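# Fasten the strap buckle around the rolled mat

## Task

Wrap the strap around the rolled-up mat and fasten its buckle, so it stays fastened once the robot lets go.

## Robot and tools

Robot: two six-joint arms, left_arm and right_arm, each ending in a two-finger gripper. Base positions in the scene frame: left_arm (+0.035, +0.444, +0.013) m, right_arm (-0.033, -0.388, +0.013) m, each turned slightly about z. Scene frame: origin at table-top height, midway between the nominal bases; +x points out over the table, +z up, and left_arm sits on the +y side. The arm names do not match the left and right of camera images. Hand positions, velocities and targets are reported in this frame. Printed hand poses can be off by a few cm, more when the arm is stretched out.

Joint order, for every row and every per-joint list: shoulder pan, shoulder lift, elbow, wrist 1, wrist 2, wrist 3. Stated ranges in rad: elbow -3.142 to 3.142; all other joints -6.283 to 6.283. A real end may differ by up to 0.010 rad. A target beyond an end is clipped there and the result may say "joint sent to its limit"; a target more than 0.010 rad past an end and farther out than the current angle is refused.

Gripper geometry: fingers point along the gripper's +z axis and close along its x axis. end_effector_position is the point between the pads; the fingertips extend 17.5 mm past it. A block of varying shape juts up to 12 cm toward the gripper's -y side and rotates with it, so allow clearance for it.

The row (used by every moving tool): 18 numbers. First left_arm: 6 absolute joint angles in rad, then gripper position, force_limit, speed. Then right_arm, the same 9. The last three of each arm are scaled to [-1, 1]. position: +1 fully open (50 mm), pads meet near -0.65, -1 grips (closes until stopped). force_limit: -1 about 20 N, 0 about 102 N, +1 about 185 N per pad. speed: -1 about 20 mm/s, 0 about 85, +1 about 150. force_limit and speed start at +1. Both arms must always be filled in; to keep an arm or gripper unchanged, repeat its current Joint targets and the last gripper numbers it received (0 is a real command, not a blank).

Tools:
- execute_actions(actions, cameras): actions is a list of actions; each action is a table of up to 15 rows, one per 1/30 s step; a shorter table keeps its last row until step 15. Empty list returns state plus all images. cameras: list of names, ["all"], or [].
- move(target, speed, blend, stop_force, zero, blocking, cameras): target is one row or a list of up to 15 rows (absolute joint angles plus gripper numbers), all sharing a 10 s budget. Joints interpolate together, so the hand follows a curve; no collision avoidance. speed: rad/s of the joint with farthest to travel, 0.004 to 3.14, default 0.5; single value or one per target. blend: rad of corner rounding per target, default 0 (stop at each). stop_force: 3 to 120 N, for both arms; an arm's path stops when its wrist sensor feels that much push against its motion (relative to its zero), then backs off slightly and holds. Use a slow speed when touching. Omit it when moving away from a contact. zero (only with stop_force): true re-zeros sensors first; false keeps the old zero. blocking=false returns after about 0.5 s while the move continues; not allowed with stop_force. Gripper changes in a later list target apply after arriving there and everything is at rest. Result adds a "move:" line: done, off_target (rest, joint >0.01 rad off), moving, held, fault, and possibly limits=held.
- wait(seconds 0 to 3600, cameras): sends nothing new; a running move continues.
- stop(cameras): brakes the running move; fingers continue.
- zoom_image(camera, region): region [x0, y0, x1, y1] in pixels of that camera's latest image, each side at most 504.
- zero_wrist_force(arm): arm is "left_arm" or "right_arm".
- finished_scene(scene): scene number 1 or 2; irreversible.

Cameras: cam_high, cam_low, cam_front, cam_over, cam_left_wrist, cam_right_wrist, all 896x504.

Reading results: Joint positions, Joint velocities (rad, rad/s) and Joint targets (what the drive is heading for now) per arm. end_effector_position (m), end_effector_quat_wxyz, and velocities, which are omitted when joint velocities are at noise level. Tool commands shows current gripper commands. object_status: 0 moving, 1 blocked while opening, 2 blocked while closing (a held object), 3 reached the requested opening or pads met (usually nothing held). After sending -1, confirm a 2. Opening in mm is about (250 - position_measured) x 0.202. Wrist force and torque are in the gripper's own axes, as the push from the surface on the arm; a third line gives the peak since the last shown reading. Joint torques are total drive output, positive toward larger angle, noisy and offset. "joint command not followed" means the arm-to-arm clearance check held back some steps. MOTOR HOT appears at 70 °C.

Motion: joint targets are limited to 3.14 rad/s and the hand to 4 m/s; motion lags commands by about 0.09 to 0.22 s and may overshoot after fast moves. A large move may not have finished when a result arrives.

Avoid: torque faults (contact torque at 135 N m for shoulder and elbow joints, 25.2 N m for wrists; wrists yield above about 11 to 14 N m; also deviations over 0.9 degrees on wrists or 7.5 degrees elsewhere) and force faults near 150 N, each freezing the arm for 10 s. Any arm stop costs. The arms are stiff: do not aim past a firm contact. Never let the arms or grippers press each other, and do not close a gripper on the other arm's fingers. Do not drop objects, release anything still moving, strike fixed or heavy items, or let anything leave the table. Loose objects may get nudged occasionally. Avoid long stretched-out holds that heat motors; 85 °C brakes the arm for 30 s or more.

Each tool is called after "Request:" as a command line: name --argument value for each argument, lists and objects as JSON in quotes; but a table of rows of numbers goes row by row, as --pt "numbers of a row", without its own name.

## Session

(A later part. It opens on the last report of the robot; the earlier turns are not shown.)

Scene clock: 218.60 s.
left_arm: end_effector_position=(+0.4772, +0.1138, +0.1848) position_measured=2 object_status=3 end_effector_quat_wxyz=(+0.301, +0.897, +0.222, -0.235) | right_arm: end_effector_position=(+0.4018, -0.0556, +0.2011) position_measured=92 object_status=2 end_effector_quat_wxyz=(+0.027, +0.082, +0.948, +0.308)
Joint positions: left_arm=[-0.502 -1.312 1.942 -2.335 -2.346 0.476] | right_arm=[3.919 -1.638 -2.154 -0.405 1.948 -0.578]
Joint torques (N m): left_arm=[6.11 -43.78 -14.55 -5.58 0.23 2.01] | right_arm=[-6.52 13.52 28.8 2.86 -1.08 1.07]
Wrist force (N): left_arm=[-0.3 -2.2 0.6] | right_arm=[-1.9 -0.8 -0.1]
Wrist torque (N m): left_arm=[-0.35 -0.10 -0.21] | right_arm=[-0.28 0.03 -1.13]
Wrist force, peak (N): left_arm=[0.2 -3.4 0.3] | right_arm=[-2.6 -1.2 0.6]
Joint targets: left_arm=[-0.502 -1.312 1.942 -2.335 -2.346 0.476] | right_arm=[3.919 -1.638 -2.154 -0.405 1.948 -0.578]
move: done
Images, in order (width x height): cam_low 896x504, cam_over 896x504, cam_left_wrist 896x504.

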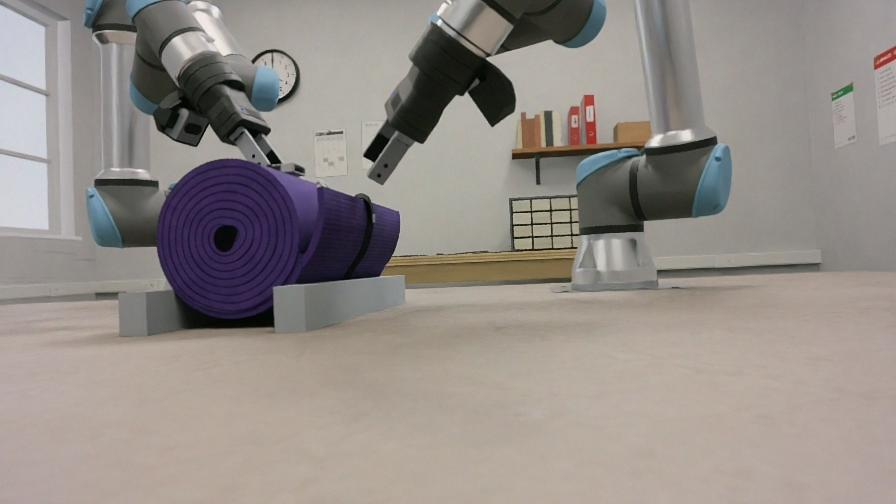

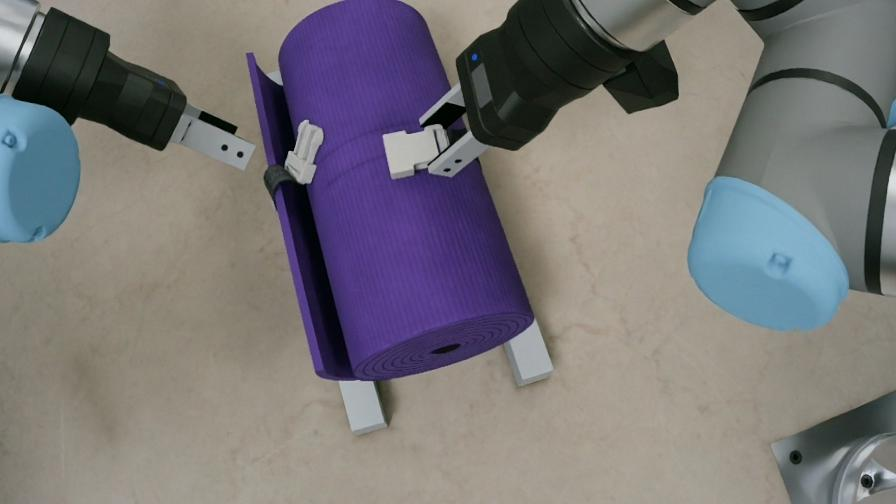

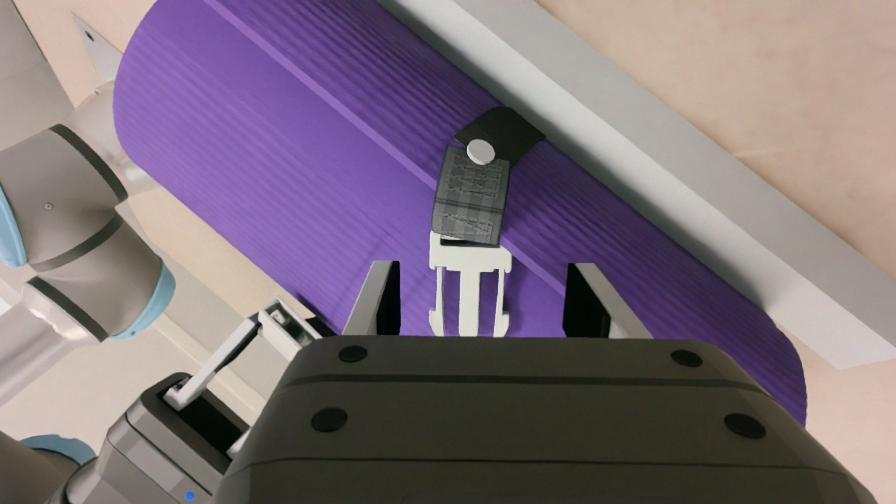

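Request:
move --target '[-0.5022,-1.3116,1.9416,-2.3346,-2.3456,0.4763,0.75,0.8,-1,3.9192,-1.6383,-2.1541,-0.4052,1.9484,-0.5777,-1,0.8,-1]'

Request:
move --target '[-0.5754,-1.2413,1.9936,-2.5268,-2.3333,0.3756,0.75,0.8,-1,3.9192,-1.6383,-2.1541,-0.4052,1.9484,-0.5777,-1,0.8,-1]' --speed 0.08 --stop_force 8 --cameras '["cam_left_wrist","cam_over"]'

Request:
zoom_image --camera "cam_left_wrist" --region '[360, 160, 620, 340]'

Request:
zoom_image --camera "cam_over" --region '[200, 60, 410, 210]'

Scene clock: 232.20 s.
left_arm: end_effector_position=(+0.4772, +0.1138, +0.1848) position_measured=41 object_status=0 end_effector_quat_wxyz=(+0.301, +0.897, +0.222, -0.235) | right_arm: end_effector_position=(+0.4018, -0.0556, +0.2011) position_measured=92 object_status=2 end_effector_quat_wxyz=(+0.027, +0.082, +0.948, +0.308)
Joint positions: left_arm=[-0.502 -1.312 1.942 -2.335 -2.346 0.476] | right_arm=[3.919 -1.638 -2.154 -0.405 1.948 -0.578]
Joint torques (N m): left_arm=[-5.32 -43.86 -15.29 -5.57 0.36 0.69] | right_arm=[-6.04 13.59 29.02 2.83 -1.09 1.08]
Wrist force (N): left_arm=[-0.1 -2.4 0.5] | right_arm=[-1.7 -0.4 -0.6]
Wrist torque (N m): left_arm=[-0.39 -0.13 -0.21] | right_arm=[-0.25 0.03 -1.13]
Wrist force, peak (N): left_arm=[-0.1 -2.6 0.6] | right_arm=[-2.7 -1.1 0.7]
Joint targets: left_arm=[-0.502 -1.312 1.942 -2.335 -2.346 0.476] | right_arm=[3.919 -1.638 -2.154 -0.405 1.948 -0.578]
move: done

Scene clock: 234.70 s.
left_arm: end_effector_position=(+0.4690, +0.0929, +0.1622) position_measured=41 object_status=3 end_effector_quat_wxyz=(+0.301, +0.897, +0.222, -0.234) | right_arm: end_effector_position=(+0.4018, -0.0556, +0.2011) position_measured=92 object_status=2 end_effector_quat_wxyz=(+0.027, +0.082, +0.948, +0.308)
Joint positions: left_arm=[-0.544 -1.271 1.971 -2.445 -2.339 0.418] | right_arm=[3.919 -1.638 -2.154 -0.405 1.948 -0.578]
Joint torques (N m): left_arm=[7.6 -38.93 -22.69 -3.85 -3.27 -0.66] | right_arm=[-6.2 14.26 29.08 2.94 -1.05 0.99]
Wrist force (N): left_arm=[0.3 2.7 -8.7] | right_arm=[-2.2 -1.1 0.1]
Wrist torque (N m): left_arm=[-0.44 0.13 -0.11] | right_arm=[-0.26 0.03 -1.12]
Wrist force, peak (N): left_arm=[-1.6 6.4 -15.3] | right_arm=[-2.5 -1.3 0.4]
Joint targets: left_arm=[-0.544 -1.271 1.971 -2.445 -2.339 0.418] | right_arm=[3.919 -1.638 -2.154 -0.405 1.948 -0.578]
move: contact (left_arm); left_arm: the wrist 1 is farthest, 0.081 rad from its target
Images, in order (width x height): cam_over 896x504, cam_left_wrist 896x504.

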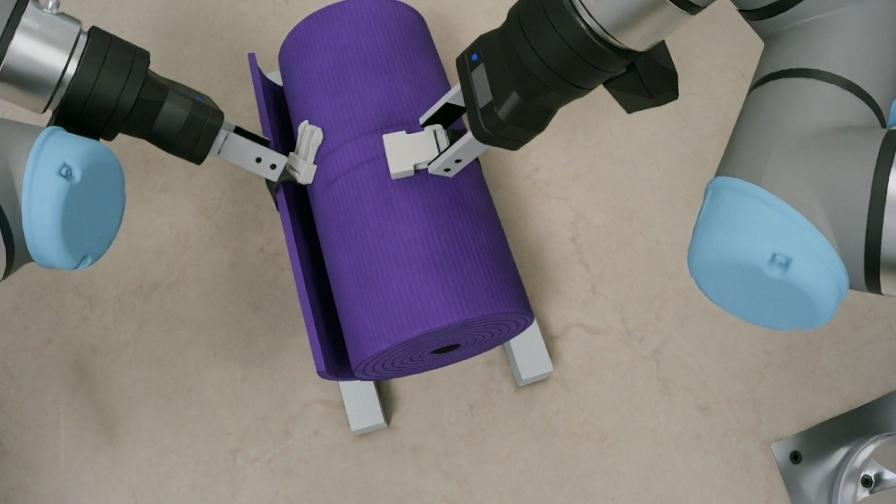

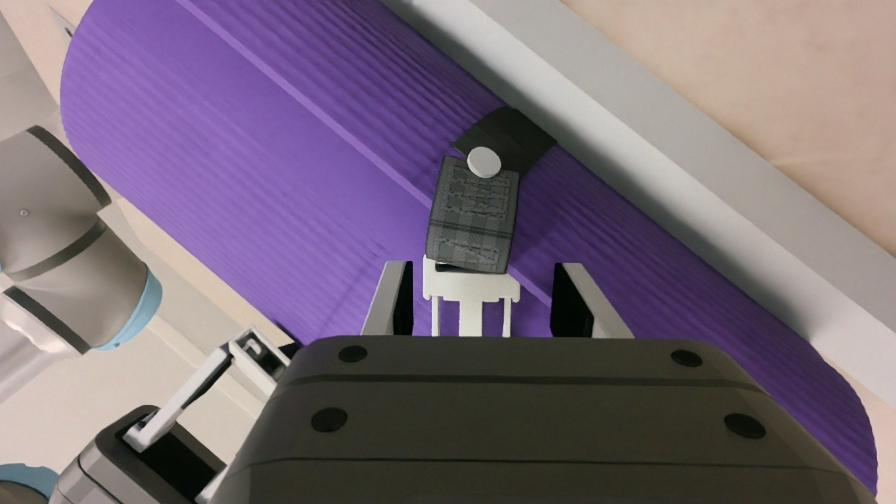

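Scaled by 1.938.

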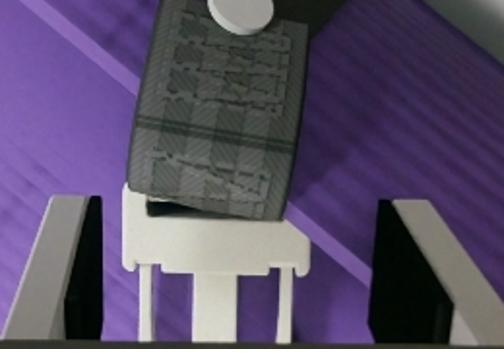

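Scaled by 2.400.

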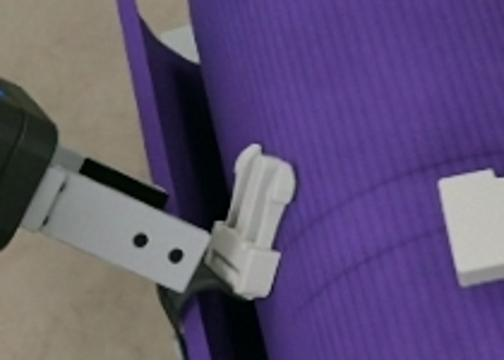

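Request:
move --target '[-0.5659,-1.2465,1.7521,-2.0238,-2.2396,0.5526,0.75,0.8,-1,3.9192,-1.6383,-2.1541,-0.4052,1.9484,-0.5777,-1,0.8,-1]' --speed 0.25 --cameras '["cam_left_wrist"]'

Request:
move --target '[-0.6092,-1.2171,1.814,-2.1495,-2.2411,0.4974,0.75,0.8,-1,3.9192,-1.6383,-2.1541,-0.4052,1.9484,-0.5777,-1,0.8,-1]' --speed 0.08 --stop_force 10 --cameras '["cam_left_wrist","cam_over"]'

Request:
zoom_image --camera "cam_left_wrist" --region '[360, 160, 620, 340]'

Request:
zoom_image --camera "cam_over" --region '[200, 60, 410, 210]'

Scene clock: 279.83 s.
left_arm: end_effector_position=(+0.4819, +0.0926, +0.1798) position_measured=41 object_status=3 end_effector_quat_wxyz=(+0.206, +0.924, +0.196, -0.256) | right_arm: end_effector_position=(+0.4018, -0.0556, +0.2011) position_measured=92 object_status=2 end_effector_quat_wxyz=(+0.027, +0.082, +0.948, +0.308)
Joint positions: left_arm=[-0.566 -1.246 1.752 -2.024 -2.24 0.553] | right_arm=[3.919 -1.638 -2.154 -0.405 1.948 -0.578]
Joint torques (N m): left_arm=[4.28 -44.13 -17.22 -4.41 -3.43 -2.83] | right_arm=[-5.97 13.8 28.87 2.97 -1.1 0.99]
Wrist force (N): left_arm=[0.0 -1.5 0.4] | right_arm=[-1.5 -0.2 -0.7]
Wrist torque (N m): left_arm=[-0.25 -0.18 -0.17] | right_arm=[-0.24 0.03 -1.13]
Wrist force, peak (N): left_arm=[-0.9 3.2 -9.5] | right_arm=[-2.6 -1.3 0.4]
Joint targets: left_arm=[-0.566 -1.246 1.752 -2.024 -2.240 0.553] | right_arm=[3.919 -1.638 -2.154 -0.405 1.948 -0.578]
move: done

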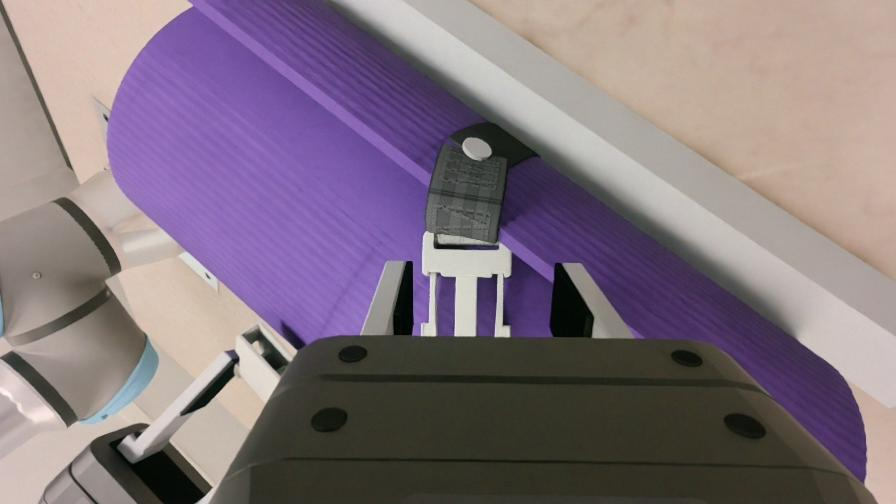

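Scene clock: 281.60 s.
left_arm: end_effector_position=(+0.4758, +0.0842, +0.1666) position_measured=41 object_status=3 end_effector_quat_wxyz=(+0.206, +0.924, +0.196, -0.256) | right_arm: end_effector_position=(+0.4018, -0.0556, +0.2011) position_measured=92 object_status=2 end_effector_quat_wxyz=(+0.027, +0.082, +0.948, +0.308)
Joint positions: left_arm=[-0.584 -1.234 1.778 -2.077 -2.24 0.529] | right_arm=[3.919 -1.638 -2.154 -0.405 1.948 -0.578]
Joint torques (N m): left_arm=[7.65 -42.43 -12.99 -3.59 0.67 1.02] | right_arm=[-5.61 14.12 28.89 2.93 -1.07 0.93]
Wrist force (N): left_arm=[-0.1 1.7 -11.0] | right_arm=[-2.0 -0.5 -0.3]
Wrist torque (N m): left_arm=[-0.29 0.16 -0.08] | right_arm=[-0.23 0.05 -1.12]
Wrist force, peak (N): left_arm=[0.7 4.4 -19.3] | right_arm=[-2.5 -1.4 0.5]
Joint targets: left_arm=[-0.584 -1.234 1.778 -2.077 -2.240 0.529] | right_arm=[3.919 -1.638 -2.154 -0.405 1.948 -0.578]
move: contact (left_arm); left_arm: the wrist 1 is farthest, 0.073 rad from its target
Images, in order (width x height): cam_over 896x504, cam_left_wrist 896x504.

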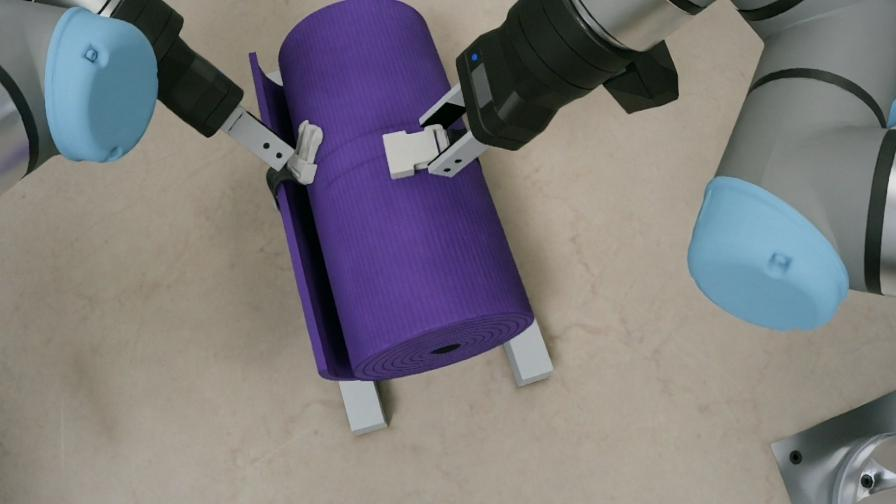

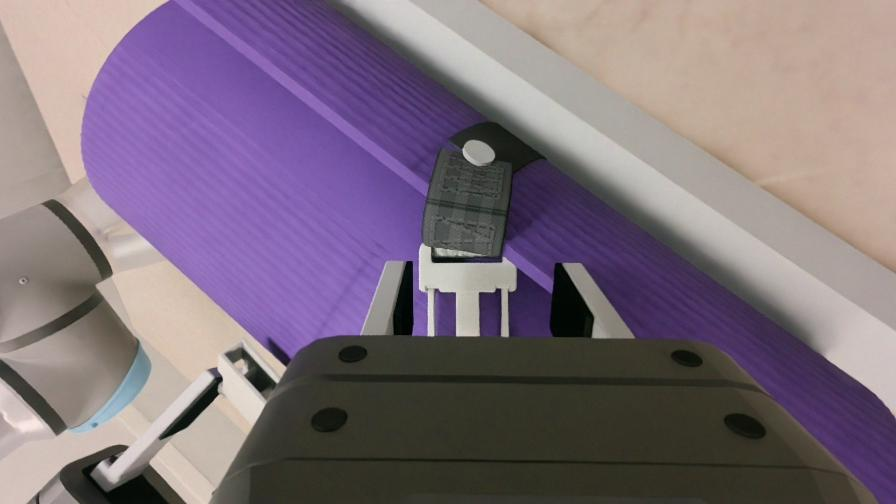

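Scaled by 1.938.

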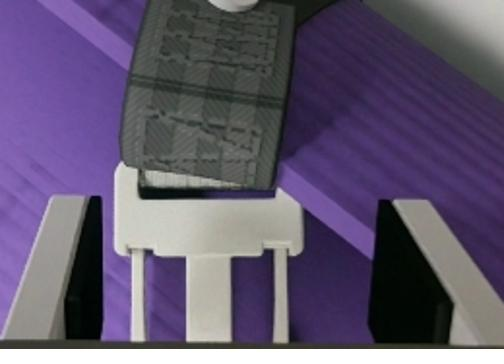

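Scaled by 2.400.

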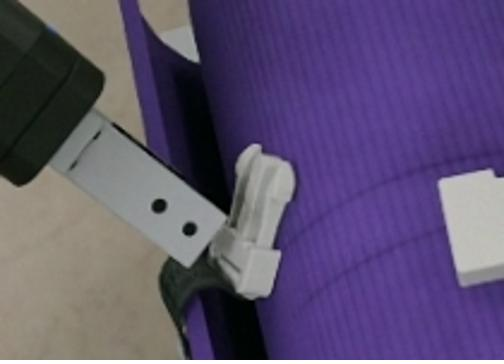

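Request:
move --pt "-0.5659 -1.2465 1.7521 -2.0238 -2.2396 0.5526 0.75 0.8 -1 3.9192 -1.6383 -2.1541 -0.4052 1.9484 -0.5777 -1 0.8 -1" --pt "-0.7594 -1.5014 2.1134 -2.6074 -1.8489 0.1079 0.75 0.8 -1 3.9192 -1.6383 -2.1541 -0.4052 1.9484 -0.5777 -1 0.8 -1" --speed 0.35 --cameras '["cam_left_wrist","cam_over"]'

Request:
zoom_image --camera "cam_left_wrist" --region '[360, 160, 620, 340]'

Scene clock: 302.57 s.
left_arm: end_effector_position=(+0.4548, +0.0919, +0.1879) position_measured=41 object_status=3 end_effector_quat_wxyz=(+0.246, +0.927, +0.282, -0.035) | right_arm: end_effector_position=(+0.4018, -0.0556, +0.2011) position_measured=92 object_status=2 end_effector_quat_wxyz=(+0.027, +0.082, +0.948, +0.308)
Joint positions: left_arm=[-0.759 -1.501 2.113 -2.607 -1.849 0.108] | right_arm=[3.919 -1.638 -2.154 -0.405 1.948 -0.578]
Joint torques (N m): left_arm=[10.59 -23.71 -21.77 -3.64 -1.02 0.95] | right_arm=[-5.88 14 28.38 3.07 -1.1 0.83]
Wrist force (N): left_arm=[0.0 -2.2 0.3] | right_arm=[-1.9 -0.4 -0.2]
Wrist torque (N m): left_arm=[-0.40 -0.19 -0.22] | right_arm=[-0.23 0.04 -1.12]
Wrist force, peak (N): left_arm=[-0.8 1.8 -11.5] | right_arm=[-2.5 -1.3 0.4]
Joint targets: left_arm=[-0.759 -1.501 2.113 -2.607 -1.849 0.108] | right_arm=[3.919 -1.638 -2.154 -0.405 1.948 -0.578]
move: done
Images, in order (width x height): cam_over 896x504, cam_left_wrist 896x504.

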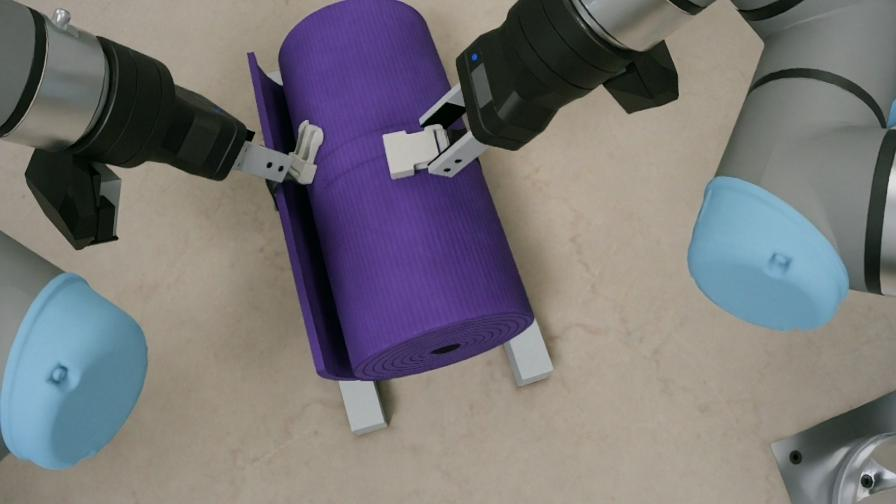

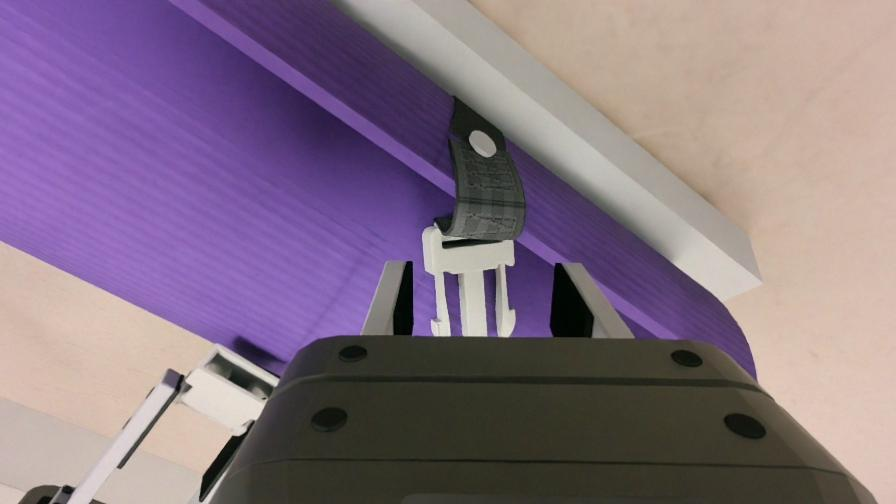

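Scaled by 1.938.

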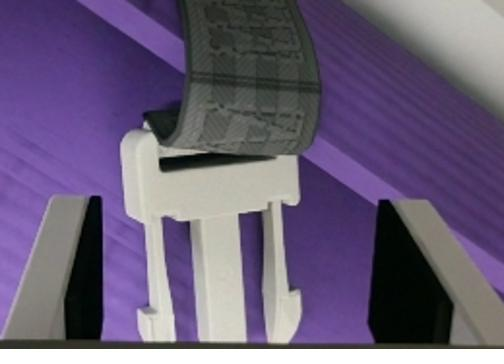

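Request:
move --target '[-0.7864,-1.4009,2.1268,-2.7286,-1.8376,0.0824,0.75,0.8,-1,3.9192,-1.6383,-2.1541,-0.4052,1.9484,-0.5777,-1,0.8,-1]' --speed 0.07 --stop_force 10 --cameras '["cam_left_wrist","cam_over"]'

Request:
zoom_image --camera "cam_left_wrist" --region '[360, 160, 620, 340]'

Request:
zoom_image --camera "cam_over" --region '[200, 60, 410, 210]'

Scene clock: 311.67 s.
left_arm: end_effector_position=(+0.4577, +0.0766, +0.1605) position_measured=41 object_status=3 end_effector_quat_wxyz=(+0.246, +0.926, +0.282, -0.035) | right_arm: end_effector_position=(+0.4018, -0.0556, +0.2011) position_measured=92 object_status=2 end_effector_quat_wxyz=(+0.027, +0.082, +0.948, +0.308)
Joint positions: left_arm=[-0.778 -1.431 2.123 -2.692 -1.841 0.09] | right_arm=[3.919 -1.638 -2.154 -0.405 1.948 -0.578]
Joint torques (N m): left_arm=[9.93 -19.78 -24.62 -4.98 -2.29 2.55] | right_arm=[-6.27 13.95 28.37 3.18 -1.02 0.71]
Wrist force (N): left_arm=[-0.9 -0.9 -8.3] | right_arm=[-2.5 -1.1 0.3]
Wrist torque (N m): left_arm=[-0.30 0.04 -0.09] | right_arm=[-0.26 0.06 -1.13]
Wrist force, peak (N): left_arm=[-3.0 0.3 -19.1] | right_arm=[-2.5 -1.3 0.4]
Joint targets: left_arm=[-0.778 -1.431 2.123 -2.692 -1.841 0.090] | right_arm=[3.919 -1.638 -2.154 -0.405 1.948 -0.578]
move: contact (left_arm); left_arm: the wrist 1 is farthest, 0.036 rad from its target
Images, in order (width x height): cam_over 896x504, cam_left_wrist 896x504.

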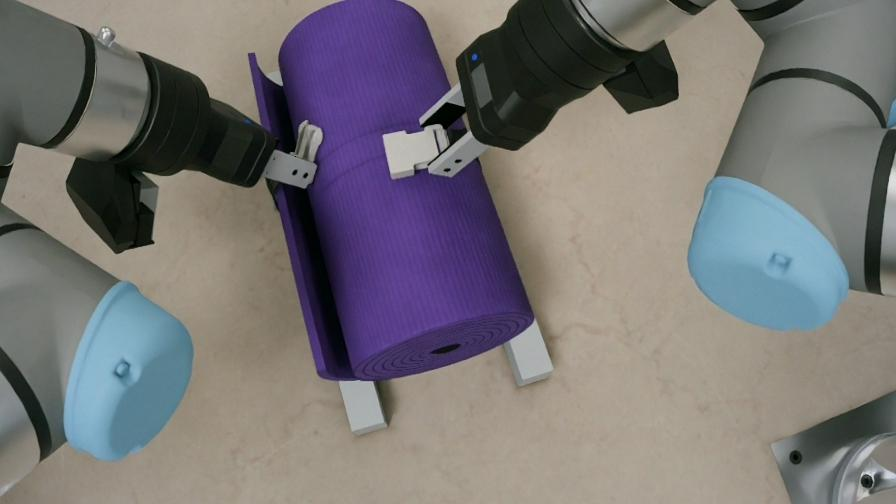

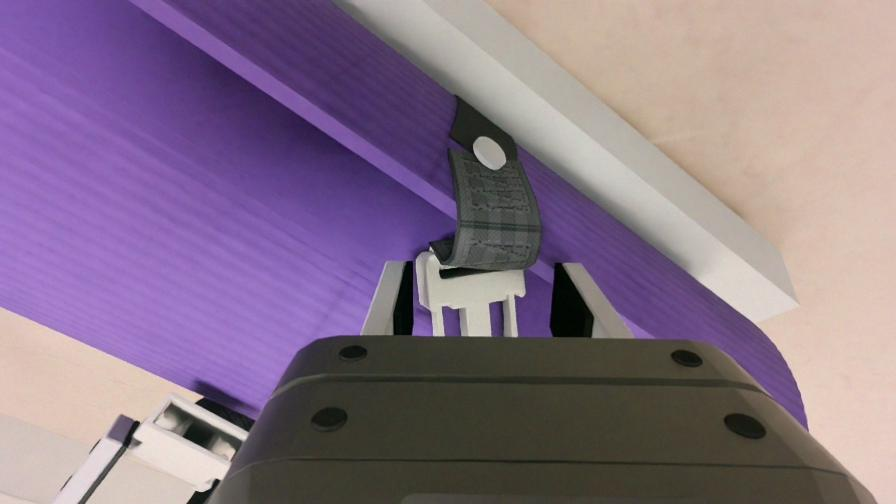

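Scaled by 1.938.

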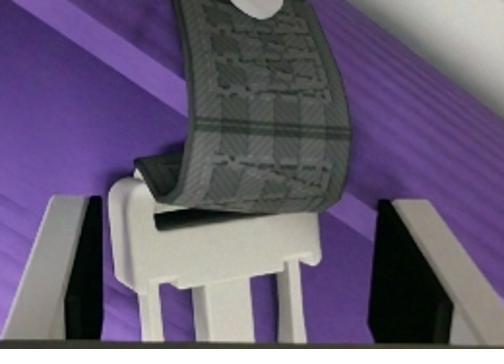

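Scaled by 2.400.

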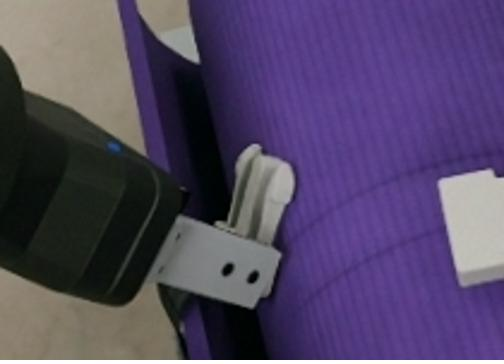

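Request:
move --target '[-0.7871,-1.4245,2.1366,-2.715,-1.8374,0.0818,0.85,0.8,-1,3.9192,-1.6383,-2.1541,-0.4052,1.9484,-0.5777,-1,0.8,-1]' --speed 0.05 --stop_force 14 --cameras '["cam_left_wrist","cam_over"]'

Request:
zoom_image --camera "cam_left_wrist" --region '[360, 160, 620, 340]'

Request:
zoom_image --camera "cam_over" --region '[200, 60, 410, 210]'

Scene clock: 322.33 s.
left_arm: end_effector_position=(+0.4568, +0.0761, +0.1590) position_measured=25 object_status=3 end_effector_quat_wxyz=(+0.247, +0.926, +0.282, -0.035) | right_arm: end_effector_position=(+0.4018, -0.0556, +0.2011) position_measured=92 object_status=2 end_effector_quat_wxyz=(+0.027, +0.082, +0.948, +0.308)
Joint positions: left_arm=[-0.78 -1.429 2.126 -2.699 -1.84 0.088] | right_arm=[3.919 -1.638 -2.154 -0.405 1.948 -0.578]
Joint torques (N m): left_arm=[7.09 -23.91 -10.41 -2.05 -2.52 2.3] | right_arm=[-5.45 13.71 28.72 3.13 -0.99 0.65]
Wrist force (N): left_arm=[-1.9 2.2 -25.7] | right_arm=[-1.9 -0.6 -0.5]
Wrist torque (N m): left_arm=[-0.25 0.48 -0.04] | right_arm=[-0.25 0.04 -1.12]
Wrist force, peak (N): left_arm=[-0.2 5.3 -31.9] | right_arm=[-2.5 -1.3 0.5]
Joint targets: left_arm=[-0.780 -1.429 2.126 -2.699 -1.840 0.088] | right_arm=[3.919 -1.638 -2.154 -0.405 1.948 -0.578]
move: contact (left_arm); left_arm: the wrist 1 is farthest, 0.016 rad from its target
Images, in order (width x height): cam_over 896x504, cam_left_wrist 896x504.

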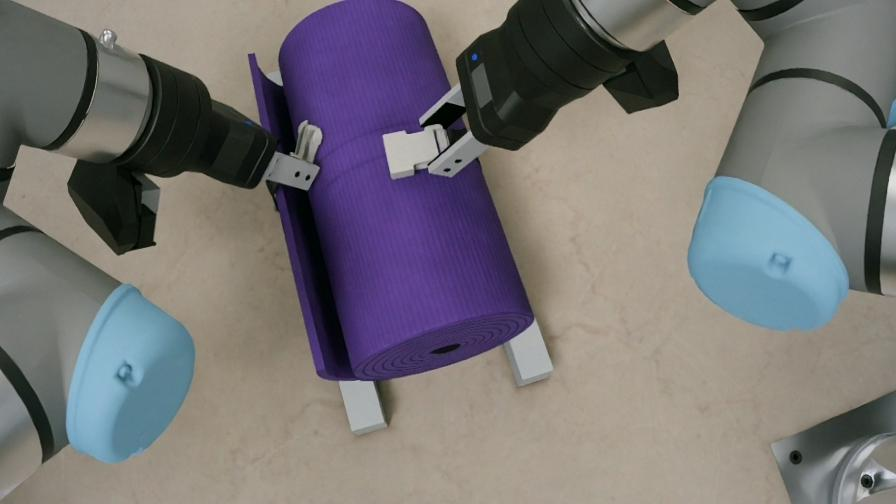

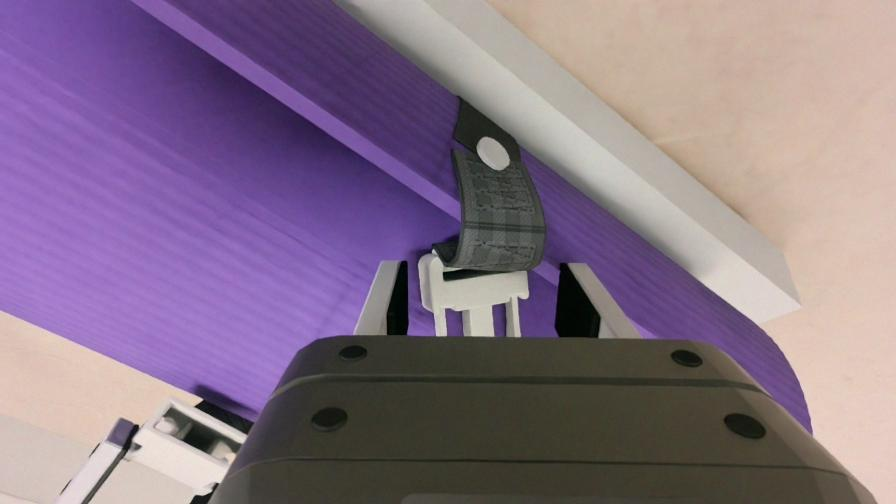

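Scaled by 1.938.

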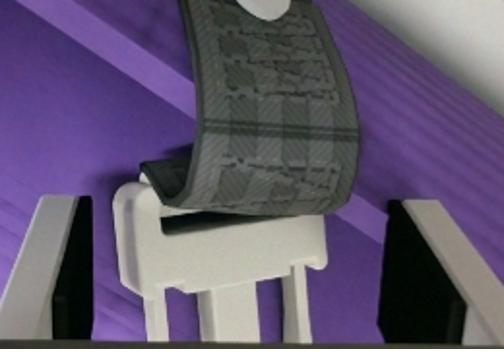

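Scaled by 2.400.

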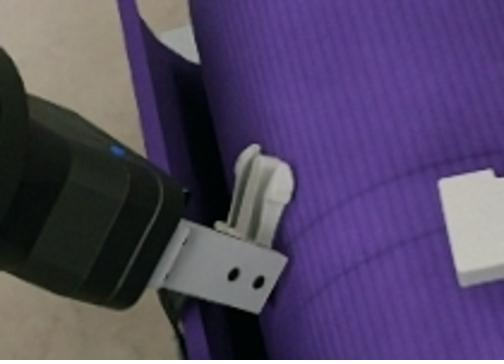

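Request:
move --target '[-0.780,-1.429,2.126,-2.699,-1.840,0.088,-1,0.8,-1,3.9192,-1.6383,-2.1541,-0.4052,1.9484,-0.5777,-1,0.8,-1]' --cameras '["cam_left_wrist"]'

Scene clock: 355.73 s.
left_arm: end_effector_position=(+0.4571, +0.0762, +0.1589) position_measured=252 object_status=3 end_effector_quat_wxyz=(+0.247, +0.926, +0.282, -0.035) | right_arm: end_effector_position=(+0.4018, -0.0556, +0.2011) position_measured=92 object_status=2 end_effector_quat_wxyz=(+0.027, +0.082, +0.948, +0.308)
Joint positions: left_arm=[-0.78 -1.429 2.126 -2.699 -1.84 0.088] | right_arm=[3.919 -1.638 -2.154 -0.405 1.948 -0.578]
Joint torques (N m): left_arm=[-10.4 -26.24 -16.41 -3.26 0.12 0.92] | right_arm=[-6.01 14.29 28.04 3.24 -1.06 0.56]
Wrist force (N): left_arm=[0.3 0.6 -21.9] | right_arm=[-2.2 -1.1 0.1]
Wrist torque (N m): left_arm=[-0.27 -0.14 -0.15] | right_arm=[-0.28 0.04 -1.13]
Wrist force, peak (N): left_arm=[-2.2 2.3 -26.3] | right_arm=[-2.5 -1.3 0.4]
Joint targets: left_arm=[-0.780 -1.429 2.126 -2.699 -1.840 0.088] | right_arm=[3.919 -1.638 -2.154 -0.405 1.948 -0.578]
move: done

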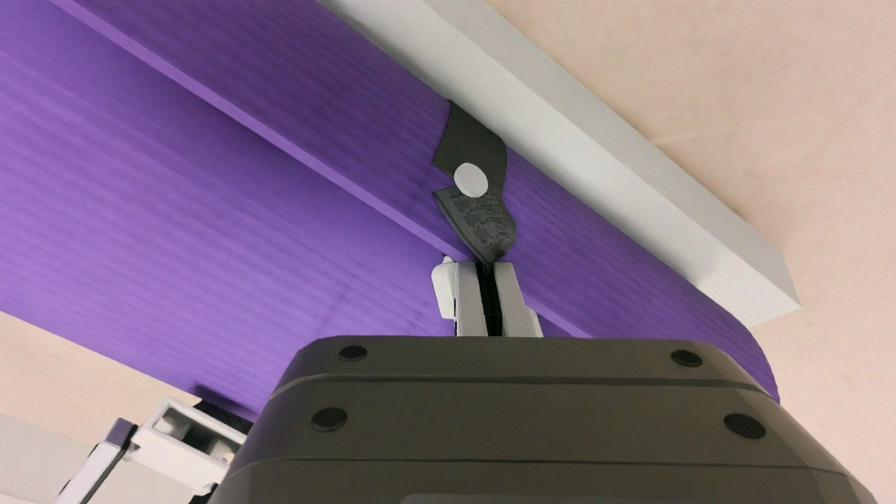

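Request:
zoom_image --camera "cam_left_wrist" --region '[380, 90, 600, 340]'

Request:
execute_actions --actions '[]' --cameras '["cam_over","cam_front","cam_high"]'

Request:
zoom_image --camera "cam_over" --region '[200, 60, 500, 260]'

Request:
zoom_image --camera "cam_front" --region '[270, 130, 520, 270]'

Scaled by 2.016.

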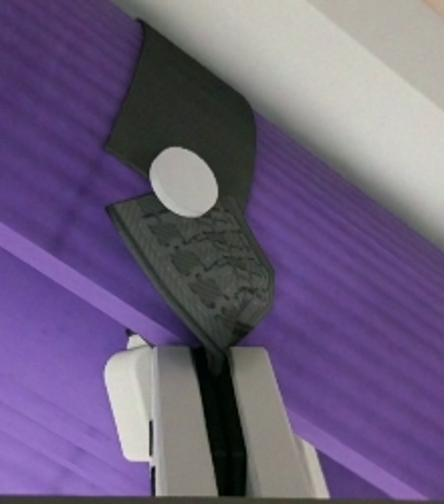

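Scene clock: 359.90 s.
left_arm: end_effector_position=(+0.4571, +0.0762, +0.1589) position_measured=252 object_status=3 end_effector_quat_wxyz=(+0.247, +0.926, +0.282, -0.035) | right_arm: end_effector_position=(+0.4018, -0.0556, +0.2011) position_measured=92 object_status=2 end_effector_quat_wxyz=(+0.027, +0.082, +0.948, +0.308)
Joint positions: left_arm=[-0.78 -1.429 2.126 -2.699 -1.84 0.088] | right_arm=[3.919 -1.638 -2.154 -0.405 1.948 -0.578]
Joint velocities: within noise
Joint torques (N m): left_arm=[-7.37 -24.96 -17.6 -3.36 1.38 -0.54] | right_arm=[-6.07 14.31 28.09 3.31 -1.02 0.58]
Motor temperatures (°C): left_arm=[25 28 26 33 34 32] | right_arm=[30 29 24 29 38 32]
Wrist force (N): left_arm=[0.4 0.7 -21.2] | right_arm=[-2.7 -1.1 0.4]
Wrist torque (N m): left_arm=[-0.25 -0.12 -0.15] | right_arm=[-0.26 0.08 -1.12]
Wrist force, peak (N): left_arm=[-0.4 0.8 -23.0] | right_arm=[-2.7 -1.1 0.4]
Joint targets: left_arm=[-0.780 -1.429 2.126 -2.699 -1.840 0.088] | right_arm=[3.919 -1.638 -2.154 -0.405 1.948 -0.578]
Tool commands: left_gripper/position=-1.0 left_gripper/force_limit=+0.8 left_gripper/speed=-1.0 right_gripper/position=-1.0 right_gripper/force_limit=+0.8 right_gripper/speed=-1.0
Images, in order (width x height): cam_high 896x504, cam_front 896x504, cam_over 896x504.

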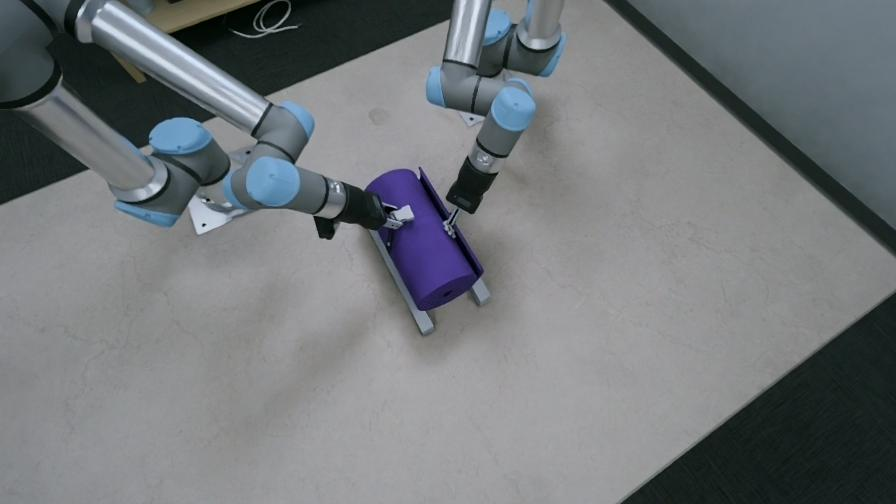

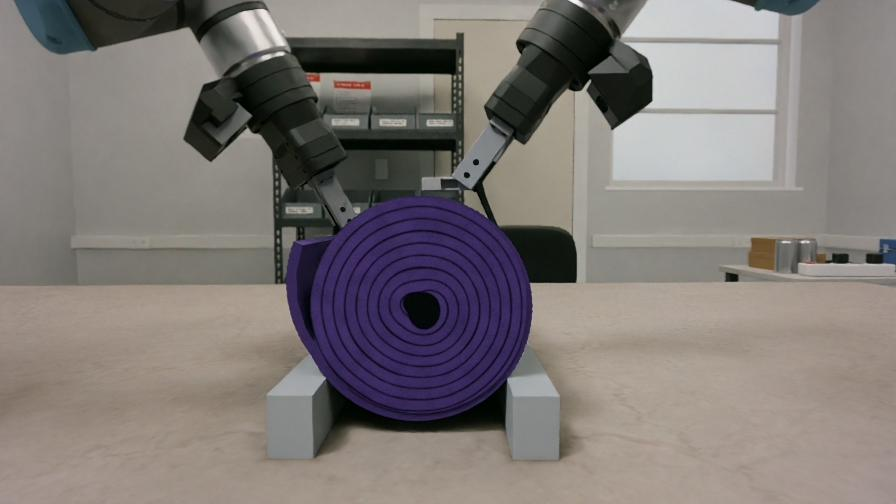

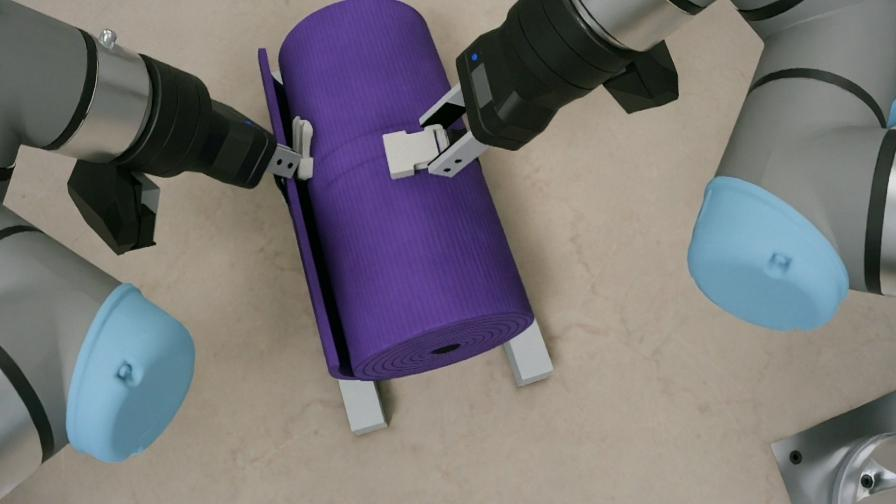

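Scaled by 1.680.

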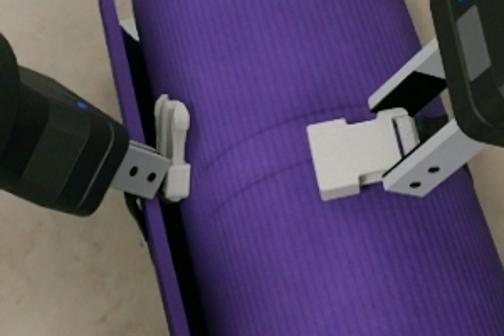

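Scaled by 2.016.

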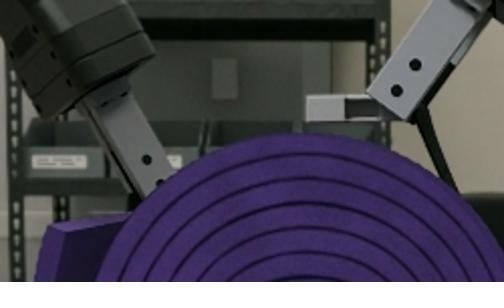

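Request:
move --target '[-0.7594,-1.5014,2.1134,-2.6074,-1.8489,0.1079,-1,0.8,-1,3.9192,-1.6383,-2.1541,-0.4052,1.9484,-0.5777,-1,0.8,-1]' --cameras '["cam_left_wrist","cam_over","cam_low"]' --speed 0.1

Request:
zoom_image --camera "cam_over" --region '[220, 60, 460, 220]'

Request:
zoom_image --camera "cam_left_wrist" --region '[380, 90, 600, 340]'

Scene clock: 366.50 s.
left_arm: end_effector_position=(+0.4549, +0.0920, +0.1880) position_measured=252 object_status=3 end_effector_quat_wxyz=(+0.246, +0.927, +0.282, -0.035) end_effector_velocity=(+0.001, +0.000, +0.000) end_effector_angular_velocity=(-0.003, -0.003, +0.001) | right_arm: end_effector_position=(+0.4018, -0.0556, +0.2011) position_measured=92 object_status=2 end_effector_quat_wxyz=(+0.027, +0.082, +0.948, +0.308)
Joint positions: left_arm=[-0.759 -1.502 2.113 -2.607 -1.849 0.108] | right_arm=[3.919 -1.638 -2.154 -0.405 1.948 -0.578]
Joint velocities: left_arm=[0 0.001 0.001 -0.006 0.001 0] | right_arm=[within noise]
Joint torques (N m): left_arm=[-3.61 -24.93 -23.37 -7.89 -0.75 -0.49] | right_arm=[-5.54 15.55 27.54 3.72 -0.48 0.66]
Wrist force (N): left_arm=[-1.1 -5.4 9.0] | right_arm=[-3.8 -4.8 2.3]
Wrist torque (N m): left_arm=[-0.57 -0.21 -0.24] | right_arm=[-0.35 0.03 -1.14]
Wrist force, peak (N): left_arm=[-0.2 0.9 -22.9] | right_arm=[-3.8 -4.8 2.3]
Joint targets: left_arm=[-0.759 -1.501 2.113 -2.607 -1.849 0.108] | right_arm=[3.919 -1.638 -2.154 -0.405 1.948 -0.578]
move: done
Images, in order (width x height): cam_low 896x504, cam_over 896x504, cam_left_wrist 896x504.

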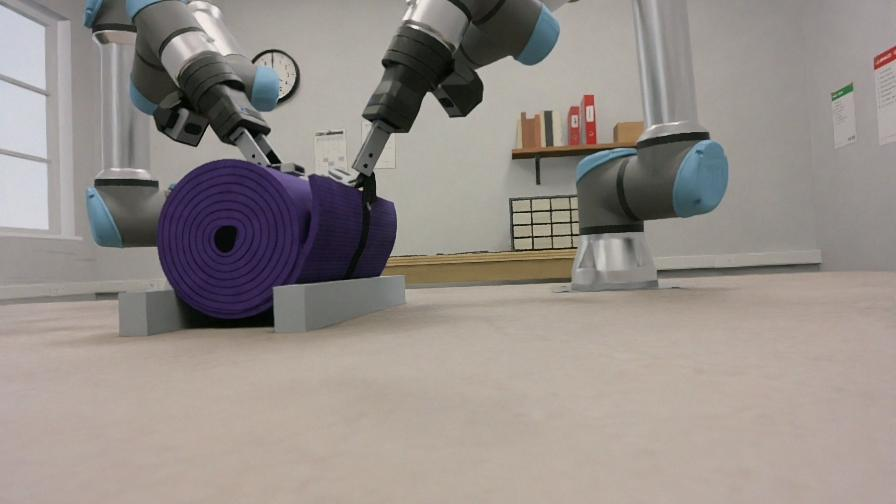

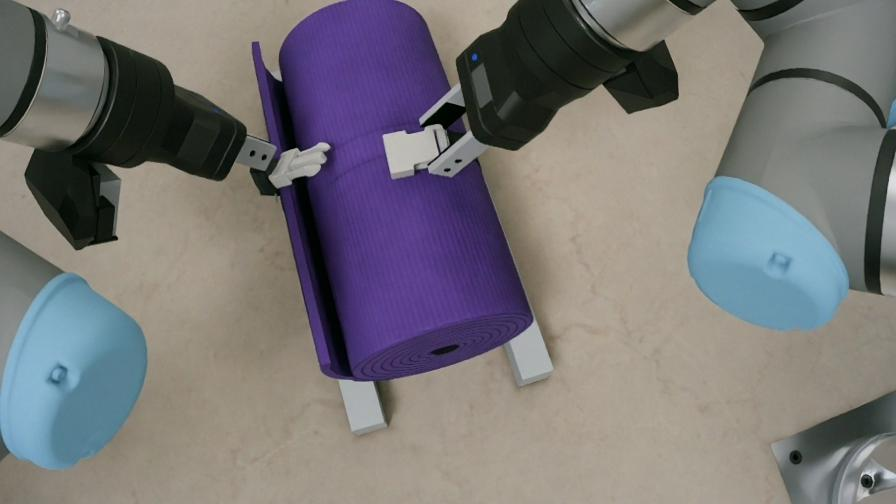

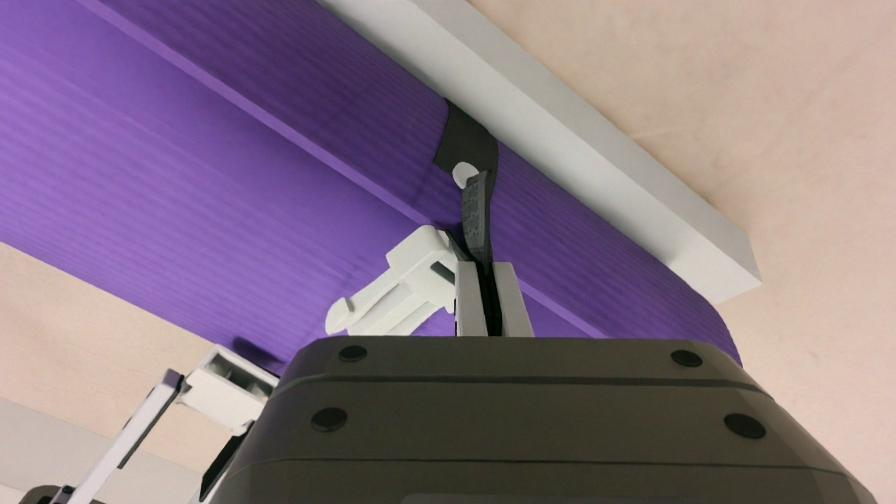

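Scaled by 2.100.

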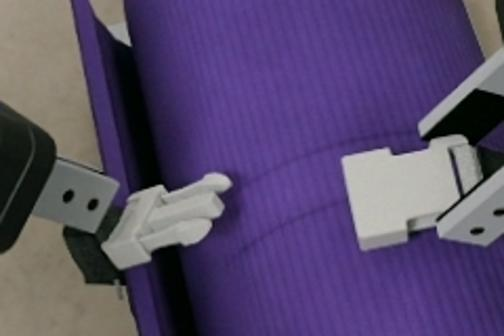

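Scaled by 2.016.

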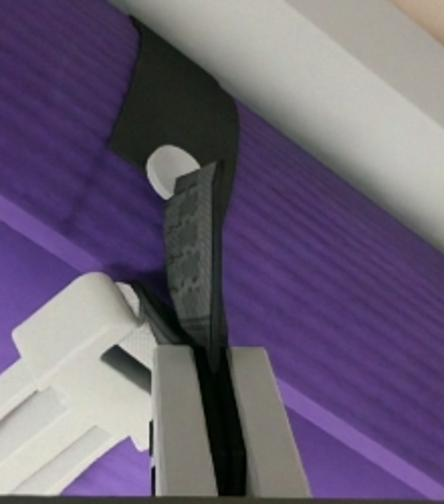

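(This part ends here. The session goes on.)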